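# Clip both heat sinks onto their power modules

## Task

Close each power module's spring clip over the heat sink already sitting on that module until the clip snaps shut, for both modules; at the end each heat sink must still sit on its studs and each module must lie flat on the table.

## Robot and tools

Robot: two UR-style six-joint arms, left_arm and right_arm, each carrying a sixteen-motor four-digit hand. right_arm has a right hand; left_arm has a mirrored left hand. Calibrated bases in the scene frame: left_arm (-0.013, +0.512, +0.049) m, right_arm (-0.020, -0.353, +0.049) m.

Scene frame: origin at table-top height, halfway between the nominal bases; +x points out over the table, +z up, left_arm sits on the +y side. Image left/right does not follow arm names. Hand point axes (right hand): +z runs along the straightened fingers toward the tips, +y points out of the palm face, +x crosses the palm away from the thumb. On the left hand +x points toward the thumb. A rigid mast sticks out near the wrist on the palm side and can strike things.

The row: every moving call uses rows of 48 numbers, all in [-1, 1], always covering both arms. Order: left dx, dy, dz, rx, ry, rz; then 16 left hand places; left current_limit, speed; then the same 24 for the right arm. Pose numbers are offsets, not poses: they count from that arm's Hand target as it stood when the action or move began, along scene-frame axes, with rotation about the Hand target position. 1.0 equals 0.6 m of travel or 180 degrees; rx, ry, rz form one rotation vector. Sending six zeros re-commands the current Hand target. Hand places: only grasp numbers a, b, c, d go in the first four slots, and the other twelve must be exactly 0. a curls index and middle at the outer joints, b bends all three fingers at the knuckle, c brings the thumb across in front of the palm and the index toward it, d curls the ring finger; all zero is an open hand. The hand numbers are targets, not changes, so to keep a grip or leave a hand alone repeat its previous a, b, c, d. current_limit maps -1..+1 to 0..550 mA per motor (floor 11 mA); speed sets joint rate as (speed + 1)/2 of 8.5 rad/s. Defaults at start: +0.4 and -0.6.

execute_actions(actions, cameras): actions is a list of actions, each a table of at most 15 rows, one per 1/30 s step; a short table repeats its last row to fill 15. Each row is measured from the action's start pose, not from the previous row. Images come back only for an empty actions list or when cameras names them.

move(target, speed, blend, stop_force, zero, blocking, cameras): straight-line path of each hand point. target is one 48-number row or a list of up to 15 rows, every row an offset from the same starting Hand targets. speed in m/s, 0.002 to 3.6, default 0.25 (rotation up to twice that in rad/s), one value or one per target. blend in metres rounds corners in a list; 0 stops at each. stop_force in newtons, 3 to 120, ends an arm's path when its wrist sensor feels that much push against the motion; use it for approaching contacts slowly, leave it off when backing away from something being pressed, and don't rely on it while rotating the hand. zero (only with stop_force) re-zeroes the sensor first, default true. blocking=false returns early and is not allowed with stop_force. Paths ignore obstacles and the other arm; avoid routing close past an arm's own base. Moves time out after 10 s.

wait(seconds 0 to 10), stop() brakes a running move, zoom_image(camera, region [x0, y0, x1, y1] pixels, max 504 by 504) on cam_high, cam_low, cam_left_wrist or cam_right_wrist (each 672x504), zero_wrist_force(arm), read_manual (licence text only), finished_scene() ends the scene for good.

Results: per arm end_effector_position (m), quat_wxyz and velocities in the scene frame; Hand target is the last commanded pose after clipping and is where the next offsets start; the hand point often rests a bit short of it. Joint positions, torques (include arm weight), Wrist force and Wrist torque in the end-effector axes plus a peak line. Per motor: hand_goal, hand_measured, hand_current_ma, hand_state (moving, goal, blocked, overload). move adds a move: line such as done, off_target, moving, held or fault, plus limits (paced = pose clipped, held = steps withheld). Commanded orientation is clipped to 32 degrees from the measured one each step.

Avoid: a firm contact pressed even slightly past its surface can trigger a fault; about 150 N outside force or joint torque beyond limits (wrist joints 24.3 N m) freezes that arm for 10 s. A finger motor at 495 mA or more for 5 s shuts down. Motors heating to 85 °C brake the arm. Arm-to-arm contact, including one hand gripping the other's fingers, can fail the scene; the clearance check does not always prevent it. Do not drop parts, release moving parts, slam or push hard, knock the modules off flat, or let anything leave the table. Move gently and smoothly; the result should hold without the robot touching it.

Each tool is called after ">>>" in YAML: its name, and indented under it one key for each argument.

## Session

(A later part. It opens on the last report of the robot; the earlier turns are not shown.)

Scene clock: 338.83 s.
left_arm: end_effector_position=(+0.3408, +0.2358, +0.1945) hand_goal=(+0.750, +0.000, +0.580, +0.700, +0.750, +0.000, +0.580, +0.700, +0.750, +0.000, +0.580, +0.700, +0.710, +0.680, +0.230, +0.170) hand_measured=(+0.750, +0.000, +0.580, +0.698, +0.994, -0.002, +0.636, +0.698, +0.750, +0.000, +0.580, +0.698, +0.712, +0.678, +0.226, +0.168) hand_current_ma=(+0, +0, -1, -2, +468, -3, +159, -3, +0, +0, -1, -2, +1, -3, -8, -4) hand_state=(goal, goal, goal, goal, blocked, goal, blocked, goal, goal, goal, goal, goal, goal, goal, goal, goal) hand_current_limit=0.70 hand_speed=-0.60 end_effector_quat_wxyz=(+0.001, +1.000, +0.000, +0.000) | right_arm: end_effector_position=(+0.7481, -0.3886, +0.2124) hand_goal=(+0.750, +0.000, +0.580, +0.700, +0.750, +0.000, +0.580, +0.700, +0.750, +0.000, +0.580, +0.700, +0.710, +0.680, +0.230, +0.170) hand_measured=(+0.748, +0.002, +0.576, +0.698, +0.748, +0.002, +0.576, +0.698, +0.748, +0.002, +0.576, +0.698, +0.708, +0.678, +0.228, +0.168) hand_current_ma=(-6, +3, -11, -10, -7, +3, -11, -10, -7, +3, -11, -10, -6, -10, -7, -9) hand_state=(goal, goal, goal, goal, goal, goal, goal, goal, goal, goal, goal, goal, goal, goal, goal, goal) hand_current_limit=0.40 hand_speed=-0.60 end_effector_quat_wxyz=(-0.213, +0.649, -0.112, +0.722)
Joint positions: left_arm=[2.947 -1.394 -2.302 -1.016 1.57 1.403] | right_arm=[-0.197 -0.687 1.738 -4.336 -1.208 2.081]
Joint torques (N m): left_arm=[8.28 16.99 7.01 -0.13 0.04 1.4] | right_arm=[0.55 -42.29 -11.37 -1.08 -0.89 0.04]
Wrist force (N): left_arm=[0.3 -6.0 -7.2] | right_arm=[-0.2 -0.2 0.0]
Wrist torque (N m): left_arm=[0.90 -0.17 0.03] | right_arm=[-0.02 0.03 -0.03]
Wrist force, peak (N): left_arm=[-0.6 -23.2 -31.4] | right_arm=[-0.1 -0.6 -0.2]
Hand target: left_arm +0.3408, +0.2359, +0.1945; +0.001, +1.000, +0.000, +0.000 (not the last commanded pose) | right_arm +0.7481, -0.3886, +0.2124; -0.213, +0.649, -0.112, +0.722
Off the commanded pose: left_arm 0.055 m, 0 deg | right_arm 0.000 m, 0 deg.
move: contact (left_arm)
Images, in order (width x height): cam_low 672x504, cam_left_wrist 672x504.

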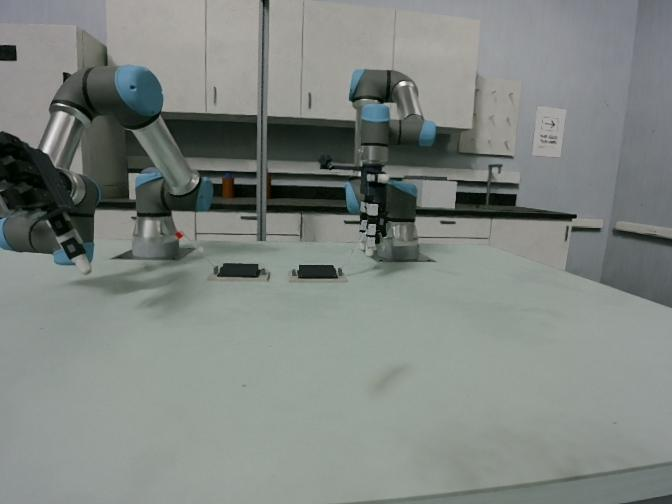

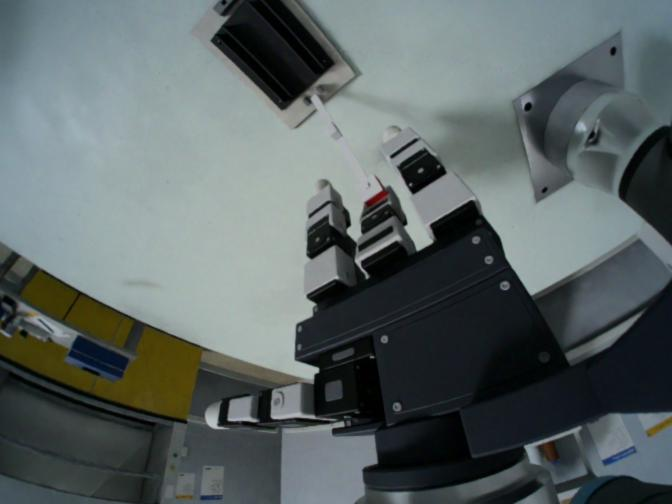

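>>> move:
  target: [0, 0.083, 0, 0, 0, 0, 0,0,0,0, 0,0,0,0, 0,0,0,0, 0,0,0,0, 0.7, -0.6, 0,0,0,0,0,0, 0,0,0,0, 0,0,0,0, 0,0,0,0, 0,0,0,0, 0.4, -0.6]
  speed: 0.08
  cameras: ["cam_low", "cam_left_wrist"]

>>> zoom_image:
  camera: "cam_left_wrist"
  region: [200, 0, 500, 220]

>>> zoom_image:
  camera: "cam_low"
  region: [280, 190, 420, 300]

Scene clock: 355.73 s.
left_arm: end_effector_position=(+0.3408, +0.2856, +0.1945) hand_goal=(+0.750, +0.000, +0.580, +0.700, +0.750, +0.000, +0.580, +0.700, +0.750, +0.000, +0.580, +0.700, +0.710, +0.680, +0.230, +0.170) hand_measured=(+0.750, +0.000, +0.580, +0.698, +0.752, -0.002, +0.582, +0.698, +0.750, +0.000, +0.580, +0.698, +0.712, +0.678, +0.226, +0.168) hand_current_ma=(+0, +0, -1, -2, +1, -1, +3, -3, +0, +0, -1, -2, +1, -3, -8, -4) hand_state=(goal, goal, goal, goal, goal, goal, goal, goal, goal, goal, goal, goal, goal, goal, goal, goal) hand_current_limit=0.70 hand_speed=-0.60 end_effector_quat_wxyz=(+0.001, +1.000, +0.000, +0.000) | right_arm: end_effector_position=(+0.7481, -0.3886, +0.2124) hand_goal=(+0.750, +0.000, +0.580, +0.700, +0.750, +0.000, +0.580, +0.700, +0.750, +0.000, +0.580, +0.700, +0.710, +0.680, +0.230, +0.170) hand_measured=(+0.748, +0.002, +0.576, +0.698, +0.748, +0.002, +0.576, +0.698, +0.748, +0.002, +0.576, +0.698, +0.708, +0.678, +0.228, +0.168) hand_current_ma=(-6, +3, -11, -10, -7, +3, -11, -10, -7, +3, -11, -10, -6, -10, -7, -9) hand_state=(goal, goal, goal, goal, goal, goal, goal, goal, goal, goal, goal, goal, goal, goal, goal, goal) hand_current_limit=0.40 hand_speed=-0.60 end_effector_quat_wxyz=(-0.213, +0.649, -0.112, +0.722)
Joint positions: left_arm=[3.09 -1.328 -2.35 -1.033 1.57 1.546] | right_arm=[-0.197 -0.687 1.738 -4.336 -1.208 2.081]
Joint torques (N m): left_arm=[10.51 17.2 10.26 0.2 -3.3 1.33] | right_arm=[1.81 -42.24 -11.72 -1.03 -1.03 0.09]
Wrist force (N): left_arm=[-0.1 0.2 0.3] | right_arm=[0.0 -0.1 0.0]
Wrist torque (N m): left_arm=[-0.06 0.02 -0.20] | right_arm=[-0.01 0.01 -0.01]
Wrist force, peak (N): left_arm=[0.4 -6.3 -7.4] | right_arm=[0.0 -0.6 -0.1]
Hand target: left_arm +0.3408, +0.2857, +0.1945; +0.001, +1.000, +0.000, +0.000 | right_arm +0.7481, -0.3886, +0.2124; -0.213, +0.649, -0.112, +0.722
Off the commanded pose: left_arm 0.000 m, 0 deg | right_arm 0.000 m, 0 deg.
move: done
Images, in order (width x height): cam_low 672x504, cam_left_wrist 672x504.

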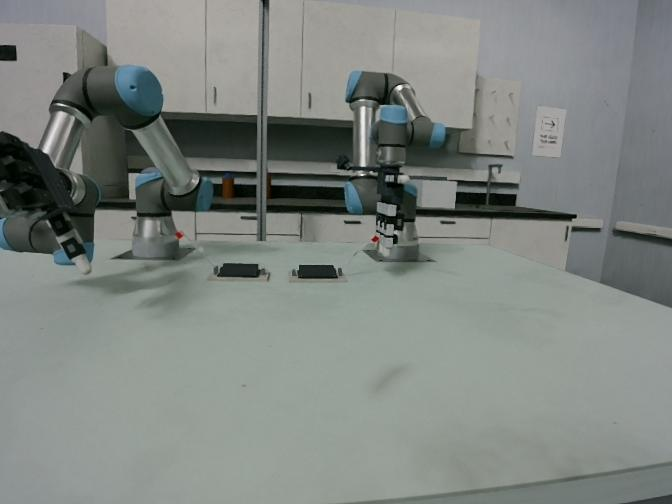

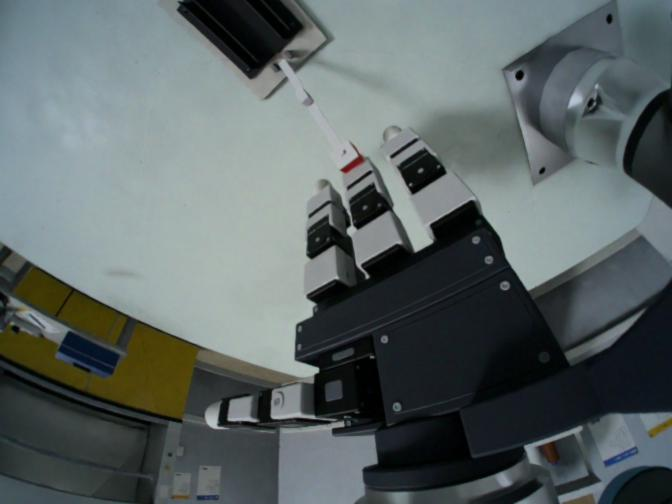

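Scaled by 1.680 from the camera's 672x504 image, which has a finer 960x720 frame.

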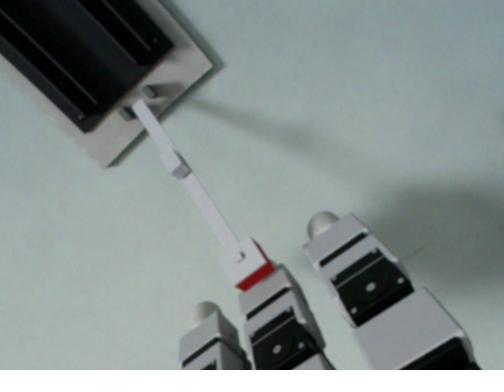

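Scaled by 3.600 from the camera's 672x504 image, which has a finer 960x720 frame.

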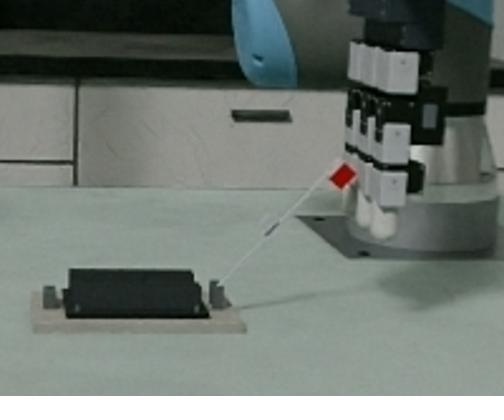

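>>> move:
  target: [0, 0, 0.0375, 0, 0, 0, 0,0,0,0, 0,0,0,0, 0,0,0,0, 0,0,0,0, 0.7, -0.6, 0,0,0,0,0,0, 0,0,0,0, 0,0,0,0, 0,0,0,0, 0,0,0,0, 0.4, -0.6]
  speed: 0.08

>>> move:
  target:
    - [0, -0.0468, 0.0333, 0, 0, 0, 0,0,0,0, 0,0,0,0, 0,0,0,0, 0,0,0,0, 0.7, -0.6, 0,0,0,0,0,0, 0,0,0,0, 0,0,0,0, 0,0,0,0, 0,0,0,0, 0.4, -0.6]
    - [0, -0.097, 0.0583, 0, 0, 0, 0,0,0,0, 0,0,0,0, 0,0,0,0, 0,0,0,0, 0.7, -0.6, 0,0,0,0,0,0, 0,0,0,0, 0,0,0,0, 0,0,0,0, 0,0,0,0, 0.4, -0.6]
    - [0, -0.1523, 0.0708, 0, 0, 0, 0,0,0,0, 0,0,0,0, 0,0,0,0, 0,0,0,0, 0.7, -0.6, 0,0,0,0,0,0, 0,0,0,0, 0,0,0,0, 0,0,0,0, 0,0,0,0, 0.4, -0.6]
    - [0, -0.2033, 0.0667, 0, 0, 0, 0,0,0,0, 0,0,0,0, 0,0,0,0, 0,0,0,0, 0.7, -0.6, 0,0,0,0,0,0, 0,0,0,0, 0,0,0,0, 0,0,0,0, 0,0,0,0, 0.4, -0.6]
  speed: 0.06
  blend: [0.01, 0.01, 0.01, 0]
  stop_force: 10
  cameras: ["cam_low", "cam_left_wrist"]

>>> zoom_image:
  camera: "cam_left_wrist"
  region: [200, 0, 500, 220]

>>> zoom_image:
  camera: "cam_low"
  region: [280, 190, 420, 300]

Scene clock: 392.20 s.
left_arm: end_effector_position=(+0.3408, +0.2856, +0.2169) hand_goal=(+0.750, +0.000, +0.580, +0.700, +0.750, +0.000, +0.580, +0.700, +0.750, +0.000, +0.580, +0.700, +0.710, +0.680, +0.230, +0.170) hand_measured=(+0.750, +0.000, +0.580, +0.698, +0.752, -0.002, +0.582, +0.698, +0.750, +0.000, +0.580, +0.698, +0.712, +0.678, +0.226, +0.168) hand_current_ma=(+0, +0, -1, -2, +1, -1, +3, -3, +0, +0, -1, -2, +1, -3, -8, -4) hand_state=(goal, goal, goal, goal, goal, goal, goal, goal, goal, goal, goal, goal, goal, goal, goal, goal) hand_current_limit=0.70 hand_speed=-0.60 end_effector_quat_wxyz=(+0.001, +1.000, +0.000, +0.001) | right_arm: end_effector_position=(+0.7481, -0.3886, +0.2124) hand_goal=(+0.750, +0.000, +0.580, +0.700, +0.750, +0.000, +0.580, +0.700, +0.750, +0.000, +0.580, +0.700, +0.710, +0.680, +0.230, +0.170) hand_measured=(+0.748, +0.002, +0.576, +0.698, +0.748, +0.002, +0.576, +0.698, +0.748, +0.002, +0.576, +0.698, +0.708, +0.678, +0.228, +0.168) hand_current_ma=(-6, +3, -11, -10, -7, +3, -11, -10, -7, +3, -11, -10, -6, -10, -7, -9) hand_state=(goal, goal, goal, goal, goal, goal, goal, goal, goal, goal, goal, goal, goal, goal, goal, goal) hand_current_limit=0.40 hand_speed=-0.60 end_effector_quat_wxyz=(-0.213, +0.649, -0.112, +0.722)
Joint positions: left_arm=[3.091 -1.293 -2.309 -1.11 1.57 1.546] | right_arm=[-0.197 -0.687 1.738 -4.336 -1.208 2.081]
Joint torques (N m): left_arm=[-6.56 16.59 29.69 0.42 -0.74 0.94] | right_arm=[1.07 -41.6 -11.62 -1.21 -1.04 0.03]
Wrist force (N): left_arm=[0.2 0.2 0.3] | right_arm=[0.0 0.1 0.1]
Wrist torque (N m): left_arm=[-0.04 -0.01 -0.16] | right_arm=[0.01 0.00 -0.01]
Wrist force, peak (N): left_arm=[0.3 0.3 0.7] | right_arm=[0.0 -0.4 -0.4]
Hand target: left_arm +0.3408, +0.2857, +0.2170; +0.001, +1.000, +0.000, +0.000 | right_arm +0.7481, -0.3886, +0.2124; -0.213, +0.649, -0.112, +0.722
Off the commanded pose: left_arm 0.000 m, 0 deg | right_arm 0.000 m, 0 deg.
move: done

Scene clock: 395.53 s.
left_arm: end_effector_position=(+0.3408, +0.1637, +0.2570) hand_goal=(+0.750, +0.000, +0.580, +0.700, +0.750, +0.000, +0.580, +0.700, +0.750, +0.000, +0.580, +0.700, +0.710, +0.680, +0.230, +0.170) hand_measured=(+0.750, +0.000, +0.580, +0.698, +0.756, -0.002, +0.584, +0.700, +0.750, +0.000, +0.580, +0.698, +0.712, +0.678, +0.226, +0.168) hand_current_ma=(+0, +0, -1, -2, +8, -1, +5, +0, +0, +0, -1, -2, +1, -3, -8, -4) hand_state=(goal, goal, goal, goal, goal, goal, goal, goal, goal, goal, goal, goal, goal, goal, goal, goal) hand_current_limit=0.70 hand_speed=-0.60 end_effector_quat_wxyz=(+0.001, +1.000, +0.000, +0.000) | right_arm: end_effector_position=(+0.7481, -0.3886, +0.2124) hand_goal=(+0.750, +0.000, +0.580, +0.700, +0.750, +0.000, +0.580, +0.700, +0.750, +0.000, +0.580, +0.700, +0.710, +0.680, +0.230, +0.170) hand_measured=(+0.748, +0.002, +0.576, +0.698, +0.748, +0.002, +0.576, +0.698, +0.748, +0.002, +0.576, +0.698, +0.708, +0.678, +0.228, +0.168) hand_current_ma=(-6, +3, -11, -10, -7, +3, -11, -10, -7, +3, -11, -10, -6, -10, -7, -9) hand_state=(goal, goal, goal, goal, goal, goal, goal, goal, goal, goal, goal, goal, goal, goal, goal, goal) hand_current_limit=0.40 hand_speed=-0.60 end_effector_quat_wxyz=(-0.213, +0.649, -0.112, +0.722)
Joint positions: left_arm=[2.764 -1.424 -2.099 -1.189 1.57 1.219] | right_arm=[-0.197 -0.687 1.738 -4.336 -1.208 2.081]
Joint torques (N m): left_arm=[-9.55 5.1 30.36 4.64 2.63 -1.45] | right_arm=[0.37 -42.01 -11.23 -0.97 -1.16 0.01]
Wrist force (N): left_arm=[0.2 -0.2 0.2] | right_arm=[0.0 -0.1 -0.3]
Wrist torque (N m): left_arm=[-0.06 -0.04 0.04] | right_arm=[0.02 0.01 -0.01]
Wrist force, peak (N): left_arm=[0.4 -0.7 0.0] | right_arm=[0.0 -0.6 -0.1]
Hand target: left_arm +0.3408, +0.1637, +0.2570; +0.001, +1.000, +0.000, +0.000 | right_arm +0.7481, -0.3886, +0.2124; -0.213, +0.649, -0.112, +0.722
Off the commanded pose: left_arm 0.000 m, 0 deg | right_arm 0.000 m, 0 deg.
move: done
Images, in order (width x height): cam_low 672x504, cam_left_wrist 672x504.

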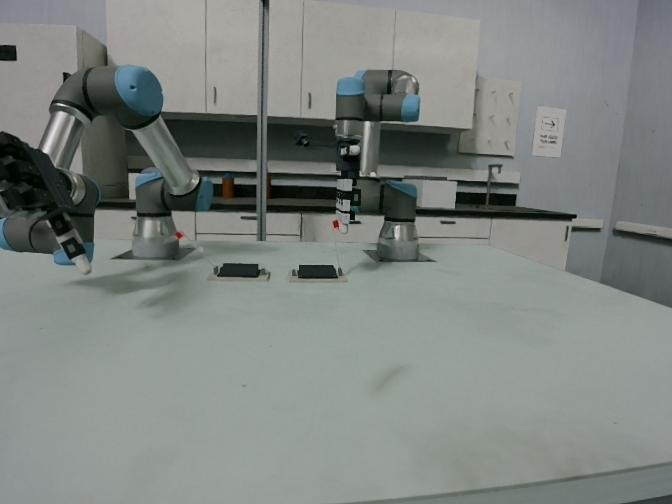

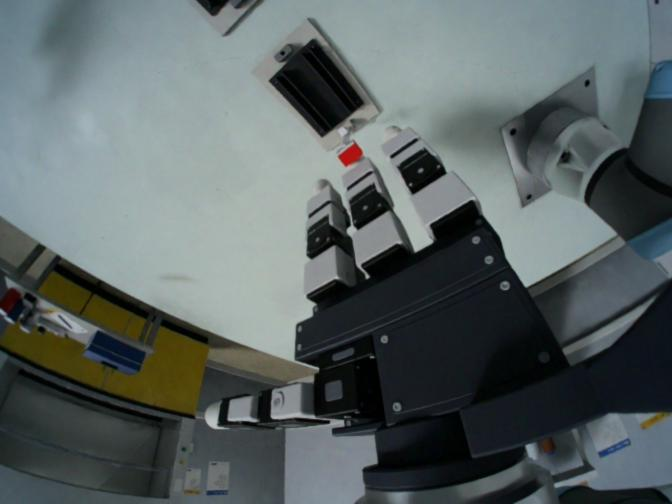

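Scaled by 1.680 from the camera's 672x504 image, which has a finer 960x720 frame.

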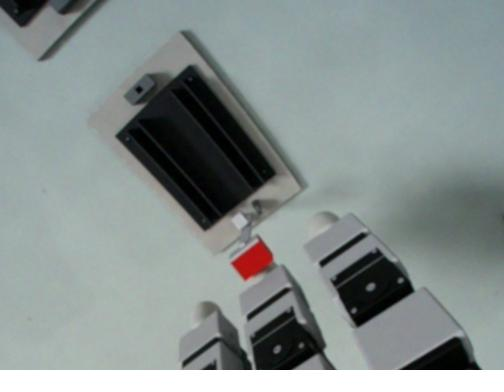

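Scaled by 3.600 from the camera's 672x504 image, which has a finer 960x720 frame.

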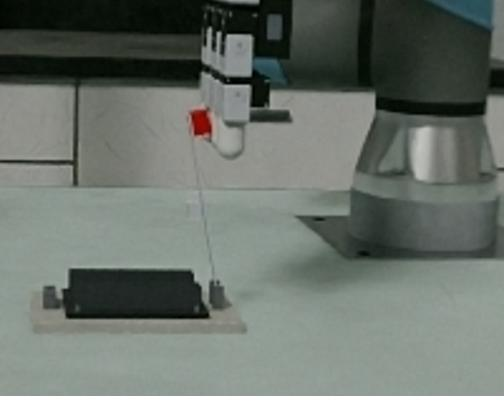

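>>> move:
  target:
    - [-0.001, -0.0563, -0.0195, 0, 0, 0, 0,0,0,0, 0,0,0,0, 0,0,0,0, 0,0,0,0, 0.7, -0.6, 0,0,0,0,0,0, 0,0,0,0, 0,0,0,0, 0,0,0,0, 0,0,0,0, 0.4, -0.6]
    - [-0.001, -0.1213, -0.0448, 0, 0, 0, 0,0,0,0, 0,0,0,0, 0,0,0,0, 0,0,0,0, 0.7, -0.6, 0,0,0,0,0,0, 0,0,0,0, 0,0,0,0, 0,0,0,0, 0,0,0,0, 0.4, -0.6]
    - [-0.001, -0.1608, -0.0815, 0, 0, 0, 0,0,0,0, 0,0,0,0, 0,0,0,0, 0,0,0,0, 0.7, -0.6, 0,0,0,0,0,0, 0,0,0,0, 0,0,0,0, 0,0,0,0, 0,0,0,0, 0.4, -0.6]
  speed: 0.06
  blend: [0.01, 0.01, 0]
  stop_force: 10
  cameras: ["cam_low", "cam_left_wrist"]

>>> zoom_image:
  camera: "cam_left_wrist"
  region: [200, 0, 500, 220]

>>> zoom_image:
  camera: "cam_low"
  region: [250, 190, 390, 300]

Scene clock: 421.37 s.
left_arm: end_effector_position=(+0.3402, +0.0672, +0.2081) hand_goal=(+0.750, +0.000, +0.580, +0.700, +0.750, +0.000, +0.580, +0.700, +0.750, +0.000, +0.580, +0.700, +0.710, +0.680, +0.230, +0.170) hand_measured=(+0.750, +0.000, +0.580, +0.698, +0.756, -0.002, +0.584, +0.702, +0.750, +0.000, +0.580, +0.698, +0.712, +0.678, +0.226, +0.168) hand_current_ma=(+0, +0, -1, -2, +10, -1, +5, +1, +0, +0, -1, -2, +1, -3, -8, -4) hand_state=(goal, goal, goal, goal, goal, goal, goal, goal, goal, goal, goal, goal, goal, goal, goal, goal) hand_current_limit=0.70 hand_speed=-0.60 end_effector_quat_wxyz=(+0.001, +1.000, +0.000, +0.000) | right_arm: end_effector_position=(+0.7481, -0.3886, +0.2124) hand_goal=(+0.750, +0.000, +0.580, +0.700, +0.750, +0.000, +0.580, +0.700, +0.750, +0.000, +0.580, +0.700, +0.710, +0.680, +0.230, +0.170) hand_measured=(+0.748, +0.002, +0.576, +0.698, +0.748, +0.002, +0.576, +0.698, +0.748, +0.002, +0.576, +0.698, +0.708, +0.678, +0.228, +0.168) hand_current_ma=(-6, +3, -11, -10, -7, +3, -11, -10, -7, +3, -11, -10, -6, -10, -7, -9) hand_state=(goal, goal, goal, goal, goal, goal, goal, goal, goal, goal, goal, goal, goal, goal, goal, goal) hand_current_limit=0.40 hand_speed=-0.60 end_effector_quat_wxyz=(-0.213, +0.649, -0.112, +0.722)
Joint positions: left_arm=[2.563 -1.646 -2.025 -1.04 1.57 1.019] | right_arm=[-0.197 -0.687 1.738 -4.336 -1.208 2.081]
Joint torques (N m): left_arm=[-9.06 13.56 28.91 4.66 2.66 -1.42] | right_arm=[0.1 -42.49 -11.35 -1.16 -1.22 -0.08]
Wrist force (N): left_arm=[0.1 0.5 0.1] | right_arm=[0.2 -0.1 0.0]
Wrist torque (N m): left_arm=[0.04 -0.02 -0.02] | right_arm=[-0.01 -0.02 0.00]
Wrist force, peak (N): left_arm=[0.4 -0.2 0.6] | right_arm=[-0.3 -0.5 -0.2]
Hand target: left_arm +0.3402, +0.0672, +0.2081; +0.001, +1.000, +0.000, +0.000 | right_arm +0.7481, -0.3886, +0.2124; -0.213, +0.649, -0.112, +0.722
Off the commanded pose: left_arm 0.000 m, 0 deg | right_arm 0.000 m, 0 deg.
move: done
Images, in order (width x height): cam_low 672x504, cam_left_wrist 672x504.

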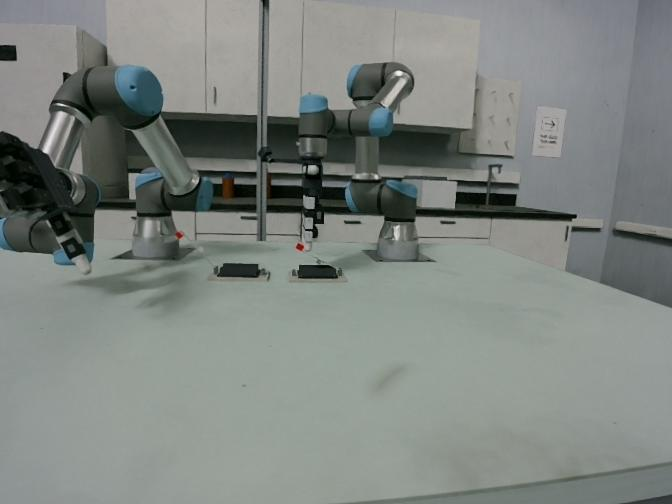

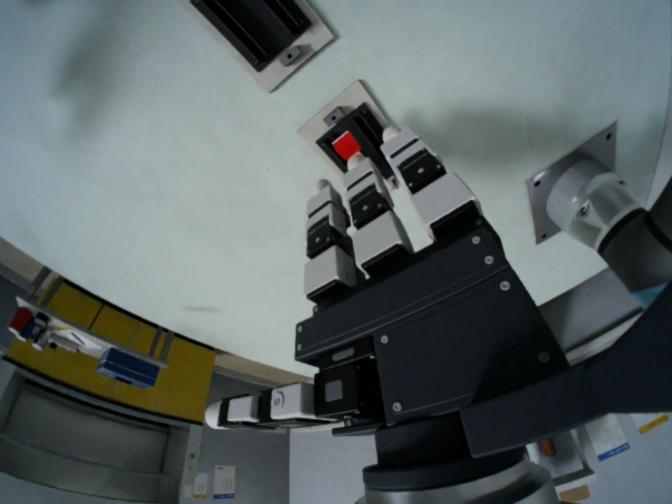

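Scaled by 1.680 from the camera's 672x504 image, which has a finer 960x720 frame.

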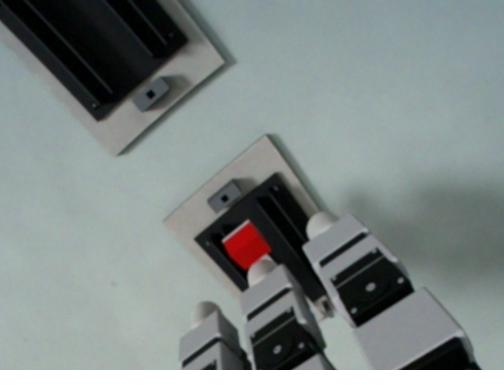

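Scaled by 3.600 from the camera's 672x504 image, which has a finer 960x720 frame.

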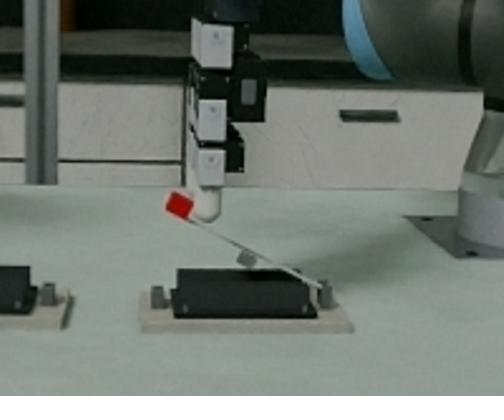

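>>> move:
  target:
    - [0, -0.008, 0.0333, 0, 0, 0, 0,0,0,0, 0,0,0,0, 0,0,0,0, 0,0,0,0, 0.7, -0.6, 0,0,0,0,0,0, 0,0,0,0, 0,0,0,0, 0,0,0,0, 0,0,0,0, 0.4, -0.6]
    - [0, -0.042, 0.0417, 0, 0, 0, 0,0,0,0, 0,0,0,0, 0,0,0,0, 0,0,0,0, 0.7, -0.6, 0,0,0,0,0,0, 0,0,0,0, 0,0,0,0, 0,0,0,0, 0,0,0,0, 0.4, -0.6]
  speed: 0.08
  blend: [0.005, 0]
  cameras: ["cam_low", "cam_left_wrist"]

>>> zoom_image:
  camera: "cam_left_wrist"
  region: [250, 50, 450, 220]

>>> zoom_image:
  camera: "cam_low"
  region: [250, 190, 390, 300]

Scene clock: 438.00 s.
left_arm: end_effector_position=(+0.3402, +0.0421, +0.2331) hand_goal=(+0.750, +0.000, +0.580, +0.700, +0.750, +0.000, +0.580, +0.700, +0.750, +0.000, +0.580, +0.700, +0.710, +0.680, +0.230, +0.170) hand_measured=(+0.750, +0.000, +0.580, +0.698, +0.752, -0.002, +0.582, +0.702, +0.750, +0.000, +0.580, +0.698, +0.712, +0.678, +0.226, +0.168) hand_current_ma=(+0, +0, -1, -2, +1, -1, +3, +1, +0, +0, -1, -2, +1, -3, -8, -4) hand_state=(goal, goal, goal, goal, goal, goal, goal, goal, goal, goal, goal, goal, goal, goal, goal, goal) hand_current_limit=0.70 hand_speed=-0.60 end_effector_quat_wxyz=(+0.001, +1.000, +0.000, +0.000) | right_arm: end_effector_position=(+0.7481, -0.3886, +0.2124) hand_goal=(+0.750, +0.000, +0.580, +0.700, +0.750, +0.000, +0.580, +0.700, +0.750, +0.000, +0.580, +0.700, +0.710, +0.680, +0.230, +0.170) hand_measured=(+0.748, +0.002, +0.576, +0.698, +0.748, +0.002, +0.576, +0.698, +0.748, +0.002, +0.576, +0.698, +0.708, +0.678, +0.228, +0.168) hand_current_ma=(-6, +3, -11, -10, -7, +3, -11, -10, -7, +3, -11, -10, -6, -10, -7, -9) hand_state=(goal, goal, goal, goal, goal, goal, goal, goal, goal, goal, goal, goal, goal, goal, goal, goal) hand_current_limit=0.40 hand_speed=-0.60 end_effector_quat_wxyz=(-0.213, +0.649, -0.112, +0.722)
Joint positions: left_arm=[2.519 -1.66 -1.938 -1.114 1.57 0.975] | right_arm=[-0.197 -0.687 1.738 -4.336 -1.208 2.081]
Joint torques (N m): left_arm=[-8.06 15.39 29.74 0.3 2.1 -1.6] | right_arm=[0.31 -41.49 -11.36 -1.24 -1.34 -0.04]
Wrist force (N): left_arm=[-0.2 0.4 0.1] | right_arm=[-0.1 -0.3 -0.1]
Wrist torque (N m): left_arm=[-0.01 0.00 -0.02] | right_arm=[-0.03 0.02 -0.02]
Wrist force, peak (N): left_arm=[-0.1 1.0 -0.2] | right_arm=[0.0 -0.5 0.0]
Hand target: left_arm +0.3402, +0.0420, +0.2331; +0.001, +1.000, +0.000, +0.000 | right_arm +0.7481, -0.3886, +0.2124; -0.213, +0.649, -0.112, +0.722
Off the commanded pose: left_arm 0.000 m, 0 deg | right_arm 0.000 m, 0 deg.
move: done
Images, in order (width x height): cam_low 672x504, cam_left_wrist 672x504.

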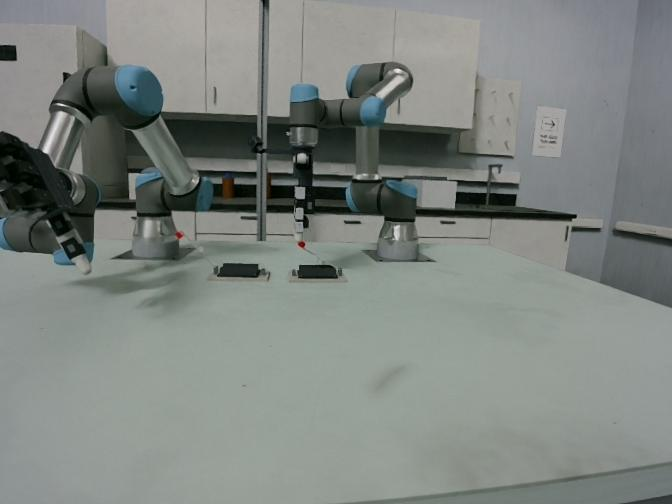

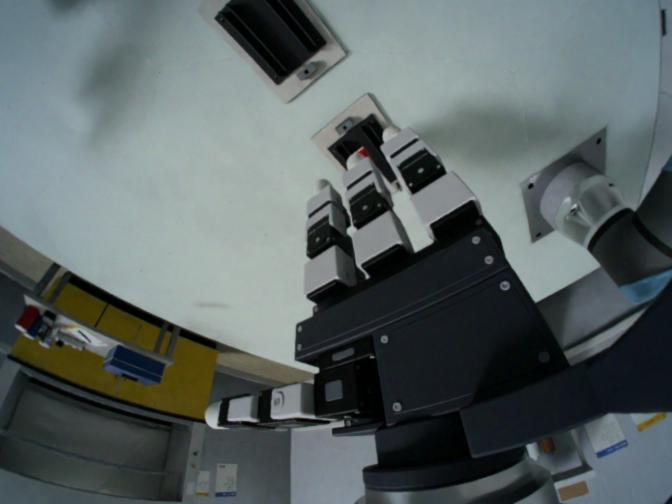

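Scaled by 2.520 from the camera's 672x504 image, which has a finer 960x720 frame.

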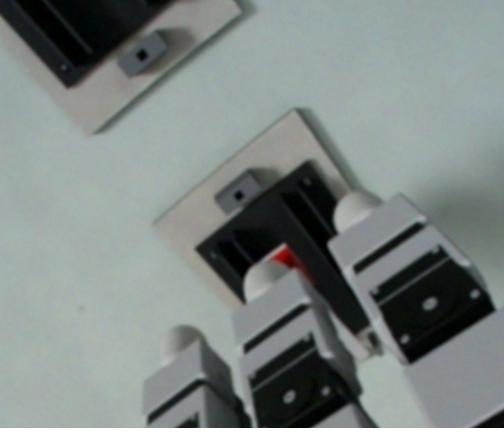

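Scaled by 3.600 from the camera's 672x504 image, which has a finer 960x720 frame.

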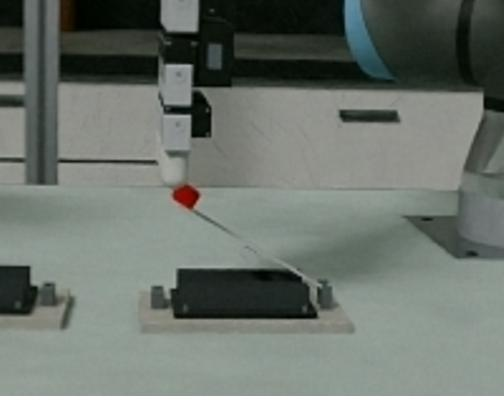

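>>> move:
  target: [0, 0.0467, 0.0067, 0, 0, 0, 0,0,0,0, 0,0,0,0, 0,0,0,0, 0,0,0,0, 0.7, -0.6, 0,0,0,0,0,0, 0,0,0,0, 0,0,0,0, 0,0,0,0, 0,0,0,0, 0.4, -0.6]
  speed: 0.08

>>> move:
  target:
    - [0, -0.0277, -0.0785, 0, 0, 0, 0,0,0,0, 0,0,0,0, 0,0,0,0, 0,0,0,0, 0.7, -0.6, 0,0,0,0,0,0, 0,0,0,0, 0,0,0,0, 0,0,0,0, 0,0,0,0, 0.4, -0.6]
    - [0, -0.0417, -0.1317, 0, 0, 0, 0,0,0,0, 0,0,0,0, 0,0,0,0, 0,0,0,0, 0.7, -0.6, 0,0,0,0,0,0, 0,0,0,0, 0,0,0,0, 0,0,0,0, 0,0,0,0, 0.4, -0.6]
  speed: 0.03
  blend: [0.005, 0]
  stop_force: 20
  cameras: ["cam_low", "cam_left_wrist"]

>>> zoom_image:
  camera: "cam_left_wrist"
  region: [250, 50, 450, 220]

>>> zoom_image:
  camera: "cam_low"
  region: [250, 190, 390, 300]

Scene clock: 456.80 s.
left_arm: end_effector_position=(+0.3402, +0.0699, +0.2371) hand_goal=(+0.750, +0.000, +0.580, +0.700, +0.750, +0.000, +0.580, +0.700, +0.750, +0.000, +0.580, +0.700, +0.710, +0.680, +0.230, +0.170) hand_measured=(+0.750, +0.000, +0.580, +0.698, +0.750, -0.002, +0.582, +0.702, +0.750, +0.000, +0.580, +0.698, +0.712, +0.678, +0.226, +0.168) hand_current_ma=(+0, +0, -1, -2, +1, -1, +3, +1, +0, +0, -1, -2, +1, -3, -8, -4) hand_state=(goal, goal, goal, goal, goal, goal, goal, goal, goal, goal, goal, goal, goal, goal, goal, goal) hand_current_limit=0.70 hand_speed=-0.60 end_effector_quat_wxyz=(+0.000, +1.000, +0.000, +0.001) | right_arm: end_effector_position=(+0.7481, -0.3886, +0.2124) hand_goal=(+0.750, +0.000, +0.580, +0.700, +0.750, +0.000, +0.580, +0.700, +0.750, +0.000, +0.580, +0.700, +0.710, +0.680, +0.230, +0.170) hand_measured=(+0.748, +0.002, +0.576, +0.698, +0.748, +0.002, +0.576, +0.698, +0.748, +0.002, +0.576, +0.698, +0.708, +0.678, +0.228, +0.168) hand_current_ma=(-6, +3, -11, -10, -7, +3, -11, -10, -7, +3, -11, -10, -6, -10, -7, -9) hand_state=(goal, goal, goal, goal, goal, goal, goal, goal, goal, goal, goal, goal, goal, goal, goal, goal) hand_current_limit=0.40 hand_speed=-0.60 end_effector_quat_wxyz=(-0.213, +0.649, -0.112, +0.722)
Joint positions: left_arm=[2.568 -1.606 -1.984 -1.121 1.571 1.024] | right_arm=[-0.197 -0.687 1.738 -4.336 -1.208 2.081]
Joint torques (N m): left_arm=[10.03 27.99 10.7 0.26 -2.45 1.11] | right_arm=[0.29 -42.1 -10.9 -1.18 -1.67 0.09]
Wrist force (N): left_arm=[0.1 0.2 0.3] | right_arm=[0.1 -0.1 0.1]
Wrist torque (N m): left_arm=[-0.04 0.00 -0.19] | right_arm=[-0.02 -0.02 0.01]
Wrist force, peak (N): left_arm=[-0.1 1.0 0.1] | right_arm=[0.4 -0.4 0.0]
Hand target: left_arm +0.3402, +0.0700, +0.2371; +0.001, +1.000, +0.000, +0.000 | right_arm +0.7481, -0.3886, +0.2124; -0.213, +0.649, -0.112, +0.722
Off the commanded pose: left_arm 0.000 m, 0 deg | right_arm 0.000 m, 0 deg.
move: done

Scene clock: 460.60 s.
left_arm: end_effector_position=(+0.3402, +0.0450, +0.1581) hand_goal=(+0.750, +0.000, +0.580, +0.700, +0.750, +0.000, +0.580, +0.700, +0.750, +0.000, +0.580, +0.700, +0.710, +0.680, +0.230, +0.170) hand_measured=(+0.750, +0.000, +0.580, +0.698, +0.750, -0.002, +0.582, +0.702, +0.750, +0.000, +0.580, +0.698, +0.712, +0.678, +0.226, +0.168) hand_current_ma=(+0, +0, -1, -2, +1, -1, +3, +1, +0, +0, -1, -2, +1, -3, -8, -4) hand_state=(goal, goal, goal, goal, goal, goal, goal, goal, goal, goal, goal, goal, goal, goal, goal, goal) hand_current_limit=0.70 hand_speed=-0.60 end_effector_quat_wxyz=(+0.001, +1.000, +0.000, +0.000) | right_arm: end_effector_position=(+0.7481, -0.3886, +0.2124) hand_goal=(+0.750, +0.000, +0.580, +0.700, +0.750, +0.000, +0.580, +0.700, +0.750, +0.000, +0.580, +0.700, +0.710, +0.680, +0.230, +0.170) hand_measured=(+0.748, +0.002, +0.576, +0.698, +0.748, +0.002, +0.576, +0.698, +0.748, +0.002, +0.576, +0.698, +0.708, +0.678, +0.228, +0.168) hand_current_ma=(-6, +3, -11, -10, -7, +3, -11, -10, -7, +3, -11, -10, -6, -10, -7, -9) hand_state=(goal, goal, goal, goal, goal, goal, goal, goal, goal, goal, goal, goal, goal, goal, goal, goal) hand_current_limit=0.40 hand_speed=-0.60 end_effector_quat_wxyz=(-0.213, +0.649, -0.112, +0.722)
Joint positions: left_arm=[2.524 -1.757 -2.049 -0.905 1.57 0.98] | right_arm=[-0.197 -0.687 1.738 -4.336 -1.208 2.081]
Joint torques (N m): left_arm=[-9.69 16.5 8.49 4.65 2.3 -1.47] | right_arm=[1.28 -40.41 -11.27 -1.12 -1.81 -0.02]
Wrist force (N): left_arm=[0.0 0.6 0.2] | right_arm=[-0.2 -0.4 -0.2]
Wrist torque (N m): left_arm=[-0.02 0.00 0.00] | right_arm=[-0.02 0.03 -0.03]
Wrist force, peak (N): left_arm=[0.2 0.8 0.3] | right_arm=[-0.2 -0.5 0.2]
Hand target: left_arm +0.3402, +0.0450, +0.1581; +0.001, +1.000, +0.000, +0.000 | right_arm +0.7481, -0.3886, +0.2124; -0.213, +0.649, -0.112, +0.722
Off the commanded pose: left_arm 0.000 m, 0 deg | right_arm 0.000 m, 0 deg.
move: done
Images, in order (width x height): cam_low 672x504, cam_left_wrist 672x504.

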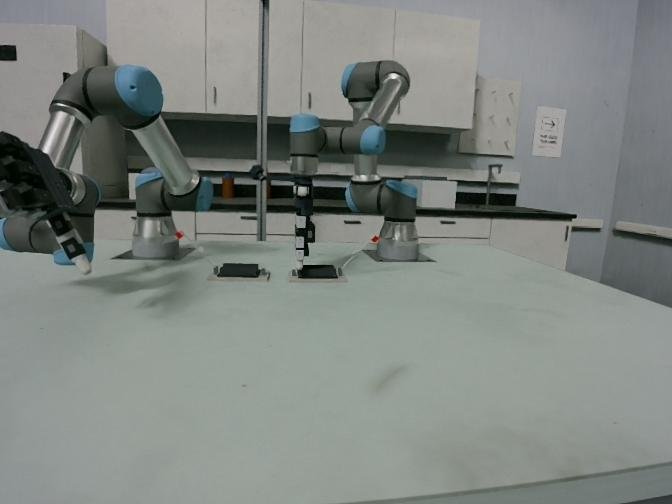

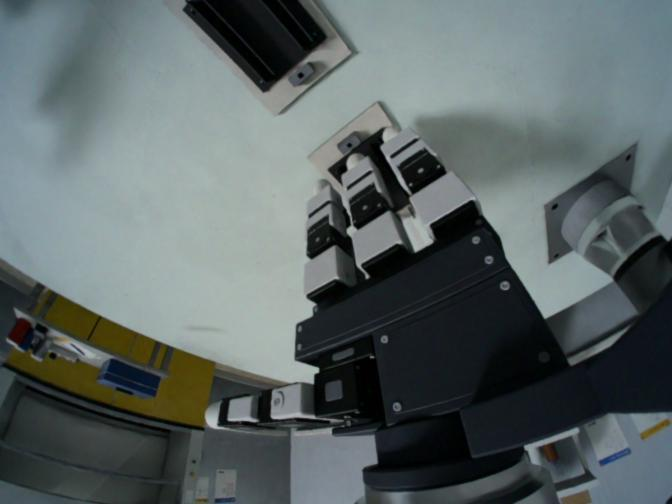

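Scaled by 2.520 from the camera's 672x504 image, which has a finer 960x720 frame.

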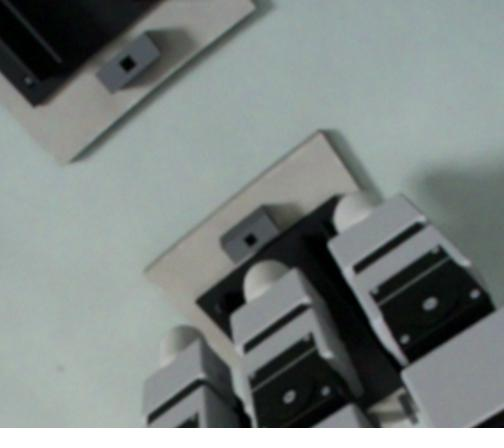

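Scaled by 3.600 from the camera's 672x504 image, which has a finer 960x720 frame.

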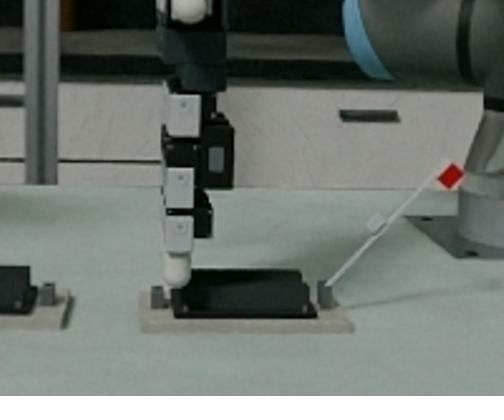

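>>> zoom_image:
  camera: "cam_low"
  region: [335, 225, 395, 285]

>>> zoom_image:
  camera: "cam_low"
  region: [165, 225, 225, 285]

>>> zoom_image:
  camera: "cam_left_wrist"
  region: [150, 0, 420, 220]

Scaled by 8.400 from the camera's 672x504 image, which has a finer 960x720 frame.

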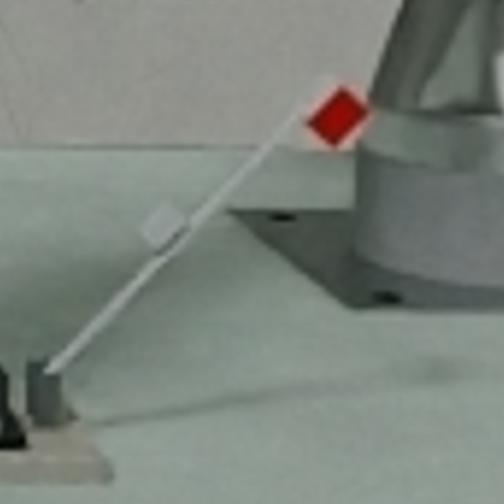

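Scaled by 8.400 from the camera's 672x504 image, which has a finer 960x720 frame.

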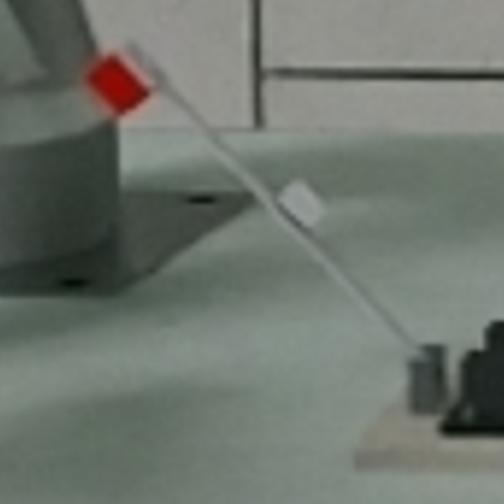

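Scaled by 1.867 from the camera's 672x504 image, which has a finer 960x720 frame.

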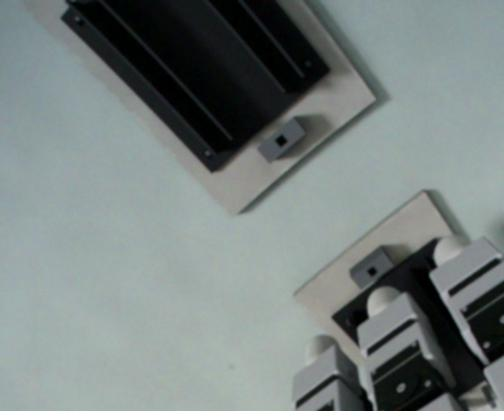

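>>> move:
  target:
    - [0, 0, 0.3365, 0, 0, 0, 0,0,0,0, 0,0,0,0, 0,0,0,0, 0,0,0,0, 0.7, -0.6, 0,0,0,0,0,0, 0,0,0,0, 0,0,0,0, 0,0,0,0, 0,0,0,0, 0.4, -0.6]
    - [0, 0.44, 0.3365, 0, 0, 0, 0,0,0,0, 0,0,0,0, 0,0,0,0, 0,0,0,0, 0.7, -0.6, 0,0,0,0,0,0, 0,0,0,0, 0,0,0,0, 0,0,0,0, 0,0,0,0, 0.4, -0.6]
    - [0, 0.44, 0.0973, 0, 0, 0, 0,0,0,0, 0,0,0,0, 0,0,0,0, 0,0,0,0, 0.7, -0.6, 0,0,0,0,0,0, 0,0,0,0, 0,0,0,0, 0,0,0,0, 0,0,0,0, 0.4, -0.6]
  speed: 0.15
  blend: [0.03, 0.03, 0]

>>> move:
  target:
    - [0, -0.0557, 0.0292, 0, 0, 0, 0,0,0,0, 0,0,0,0, 0,0,0,0, 0,0,0,0, 0.7, -0.6, 0,0,0,0,0,0, 0,0,0,0, 0,0,0,0, 0,0,0,0, 0,0,0,0, 0.4, -0.6]
    - [0, -0.1058, 0.0642, 0, 0, 0, 0,0,0,0, 0,0,0,0, 0,0,0,0, 0,0,0,0, 0.7, -0.6, 0,0,0,0,0,0, 0,0,0,0, 0,0,0,0, 0,0,0,0, 0,0,0,0, 0.4, -0.6]
    - [0, -0.1633, 0.0892, 0, 0, 0, 0,0,0,0, 0,0,0,0, 0,0,0,0, 0,0,0,0, 0.7, -0.6, 0,0,0,0,0,0, 0,0,0,0, 0,0,0,0, 0,0,0,0, 0,0,0,0, 0.4, -0.6]
    - [0, -0.2235, 0.0987, 0, 0, 0, 0,0,0,0, 0,0,0,0, 0,0,0,0, 0,0,0,0, 0.7, -0.6, 0,0,0,0,0,0, 0,0,0,0, 0,0,0,0, 0,0,0,0, 0,0,0,0, 0.4, -0.6]
    - [0, -0.3002, 0.0873, 0, 0, 0, 0,0,0,0, 0,0,0,0, 0,0,0,0, 0,0,0,0, 0.7, -0.6, 0,0,0,0,0,0, 0,0,0,0, 0,0,0,0, 0,0,0,0, 0,0,0,0, 0.4, -0.6]
  speed: 0.06
  blend: [0.01, 0.01, 0.01, 0.01, 0]
  stop_force: 12
  cameras: ["cam_low", "cam_left_wrist"]

>>> zoom_image:
  camera: "cam_left_wrist"
  region: [230, 40, 430, 220]

>>> zoom_image:
  camera: "cam_low"
  region: [280, 200, 370, 290]

Scene clock: 568.00 s.
left_arm: end_effector_position=(+0.3402, +0.3090, +0.2166) hand_goal=(+0.750, +0.000, +0.580, +0.700, +0.750, +0.000, +0.580, +0.700, +0.750, +0.000, +0.580, +0.700, +0.710, +0.680, +0.230, +0.170) hand_measured=(+0.750, +0.000, +0.580, +0.698, +0.750, -0.002, +0.582, +0.702, +0.750, +0.000, +0.580, +0.698, +0.712, +0.678, +0.226, +0.168) hand_current_ma=(+0, +0, -1, -2, +1, -1, +3, +1, +0, +0, -1, -2, +1, -3, -8, -4) hand_state=(goal, goal, goal, goal, goal, goal, goal, goal, goal, goal, goal, goal, goal, goal, goal, goal) hand_current_limit=0.70 hand_speed=-0.60 end_effector_quat_wxyz=(+0.001, +1.000, +0.000, +0.000) | right_arm: end_effector_position=(+0.7481, -0.3886, +0.2124) hand_goal=(+0.750, +0.000, +0.580, +0.700, +0.750, +0.000, +0.580, +0.700, +0.750, +0.000, +0.580, +0.700, +0.710, +0.680, +0.230, +0.170) hand_measured=(+0.748, +0.002, +0.576, +0.698, +0.748, +0.002, +0.576, +0.698, +0.748, +0.002, +0.576, +0.698, +0.708, +0.678, +0.228, +0.168) hand_current_ma=(-6, +3, -11, -10, -7, +3, -11, -10, -7, +3, -11, -10, -6, -10, -7, -9) hand_state=(goal, goal, goal, goal, goal, goal, goal, goal, goal, goal, goal, goal, goal, goal, goal, goal) hand_current_limit=0.40 hand_speed=-0.60 end_effector_quat_wxyz=(-0.213, +0.649, -0.112, +0.722)
Joint positions: left_arm=[3.161 -1.265 -2.328 -1.119 1.57 1.617] | right_arm=[-0.197 -0.687 1.738 -4.336 -1.208 2.081]
Joint torques (N m): left_arm=[-8.81 -1.65 9.45 4.63 -3.36 -1.53] | right_arm=[0.26 -41.23 -10.6 -1.27 -1.64 -0.03]
Wrist force (N): left_arm=[0.1 -0.2 0.4] | right_arm=[0.0 -0.4 -0.1]
Wrist torque (N m): left_arm=[-0.10 -0.01 0.03] | right_arm=[-0.04 0.01 -0.03]
Wrist force, peak (N): left_arm=[0.1 0.4 1.1] | right_arm=[0.5 -0.4 0.1]
Hand target: left_arm +0.3402, +0.3090, +0.2165; +0.001, +1.000, +0.000, +0.000 | right_arm +0.7481, -0.3886, +0.2124; -0.213, +0.649, -0.112, +0.722
Off the commanded pose: left_arm 0.000 m, 0 deg | right_arm 0.000 m, 0 deg.
move: done

Scene clock: 572.37 s.
left_arm: end_effector_position=(+0.3402, +0.1289, +0.2689) hand_goal=(+0.750, +0.000, +0.580, +0.700, +0.750, +0.000, +0.580, +0.700, +0.750, +0.000, +0.580, +0.700, +0.710, +0.680, +0.230, +0.170) hand_measured=(+0.750, +0.000, +0.580, +0.698, +0.754, -0.002, +0.586, +0.702, +0.750, +0.000, +0.580, +0.698, +0.712, +0.678, +0.226, +0.168) hand_current_ma=(+0, +0, -1, -2, +6, -1, +7, +2, +0, +0, -1, -2, +1, -3, -8, -4) hand_state=(goal, goal, goal, goal, goal, goal, goal, goal, goal, goal, goal, goal, goal, goal, goal, goal) hand_current_limit=0.70 hand_speed=-0.60 end_effector_quat_wxyz=(+0.001, +1.000, +0.000, +0.000) | right_arm: end_effector_position=(+0.7481, -0.3886, +0.2124) hand_goal=(+0.750, +0.000, +0.580, +0.700, +0.750, +0.000, +0.580, +0.700, +0.750, +0.000, +0.580, +0.700, +0.710, +0.680, +0.230, +0.170) hand_measured=(+0.748, +0.002, +0.576, +0.698, +0.748, +0.002, +0.576, +0.698, +0.748, +0.002, +0.576, +0.698, +0.708, +0.678, +0.228, +0.168) hand_current_ma=(-6, +3, -11, -10, -7, +3, -11, -10, -7, +3, -11, -10, -6, -10, -7, -9) hand_state=(goal, goal, goal, goal, goal, goal, goal, goal, goal, goal, goal, goal, goal, goal, goal, goal) hand_current_limit=0.40 hand_speed=-0.60 end_effector_quat_wxyz=(-0.213, +0.649, -0.112, +0.722)
Joint positions: left_arm=[2.685 -1.47 -2.026 -1.214 1.57 1.141] | right_arm=[-0.197 -0.687 1.738 -4.336 -1.208 2.081]
Joint torques (N m): left_arm=[-9.66 7.46 30.48 4.75 2.72 -1.51] | right_arm=[1.32 -43.67 -11.76 -1.33 -1.62 -0.16]
Wrist force (N): left_arm=[-0.1 0.0 0.1] | right_arm=[0.2 -0.2 0.2]
Wrist torque (N m): left_arm=[-0.02 -0.01 -0.01] | right_arm=[-0.03 -0.03 0.00]
Wrist force, peak (N): left_arm=[0.2 -0.8 0.0] | right_arm=[-0.1 -0.5 0.1]
Hand target: left_arm +0.3402, +0.1289, +0.2689; +0.001, +1.000, +0.000, +0.000 | right_arm +0.7481, -0.3886, +0.2124; -0.213, +0.649, -0.112, +0.722
Off the commanded pose: left_arm 0.000 m, 0 deg | right_arm 0.000 m, 0 deg.
move: done
Images, in order (width x height): cam_low 672x504, cam_left_wrist 672x504.

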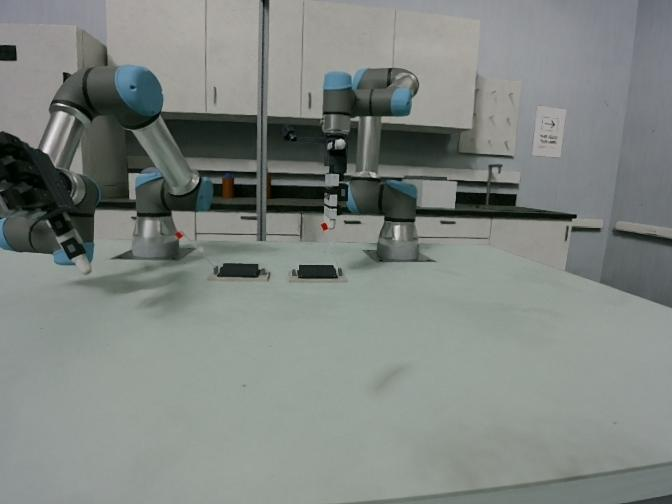

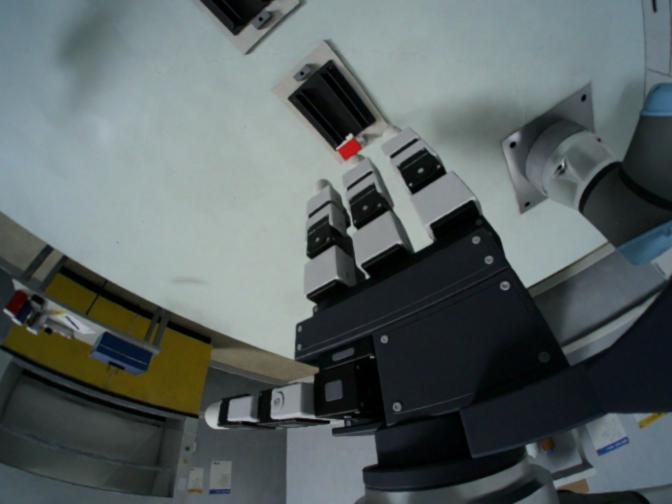

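Scaled by 2.520 from the camera's 672x504 image, which has a finer 960x720 frame.

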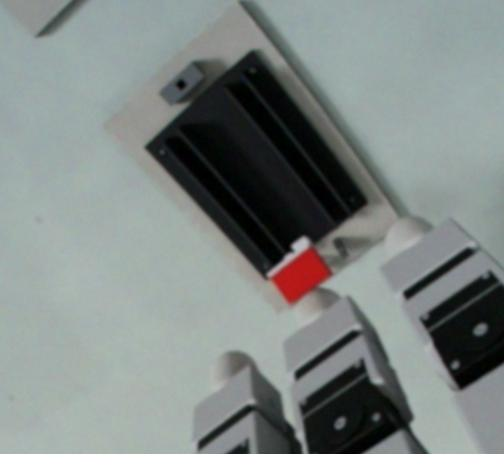

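Scaled by 5.600 from the camera's 672x504 image, which has a finer 960x720 frame.

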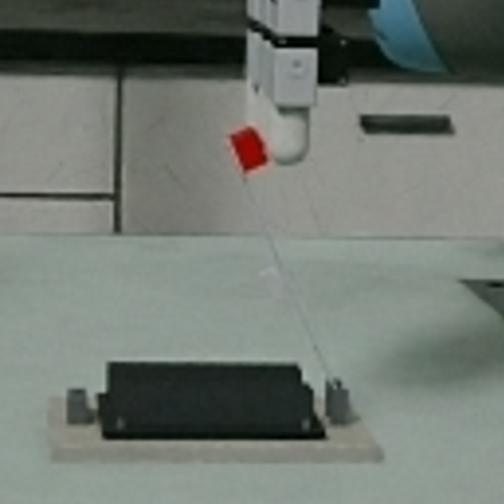

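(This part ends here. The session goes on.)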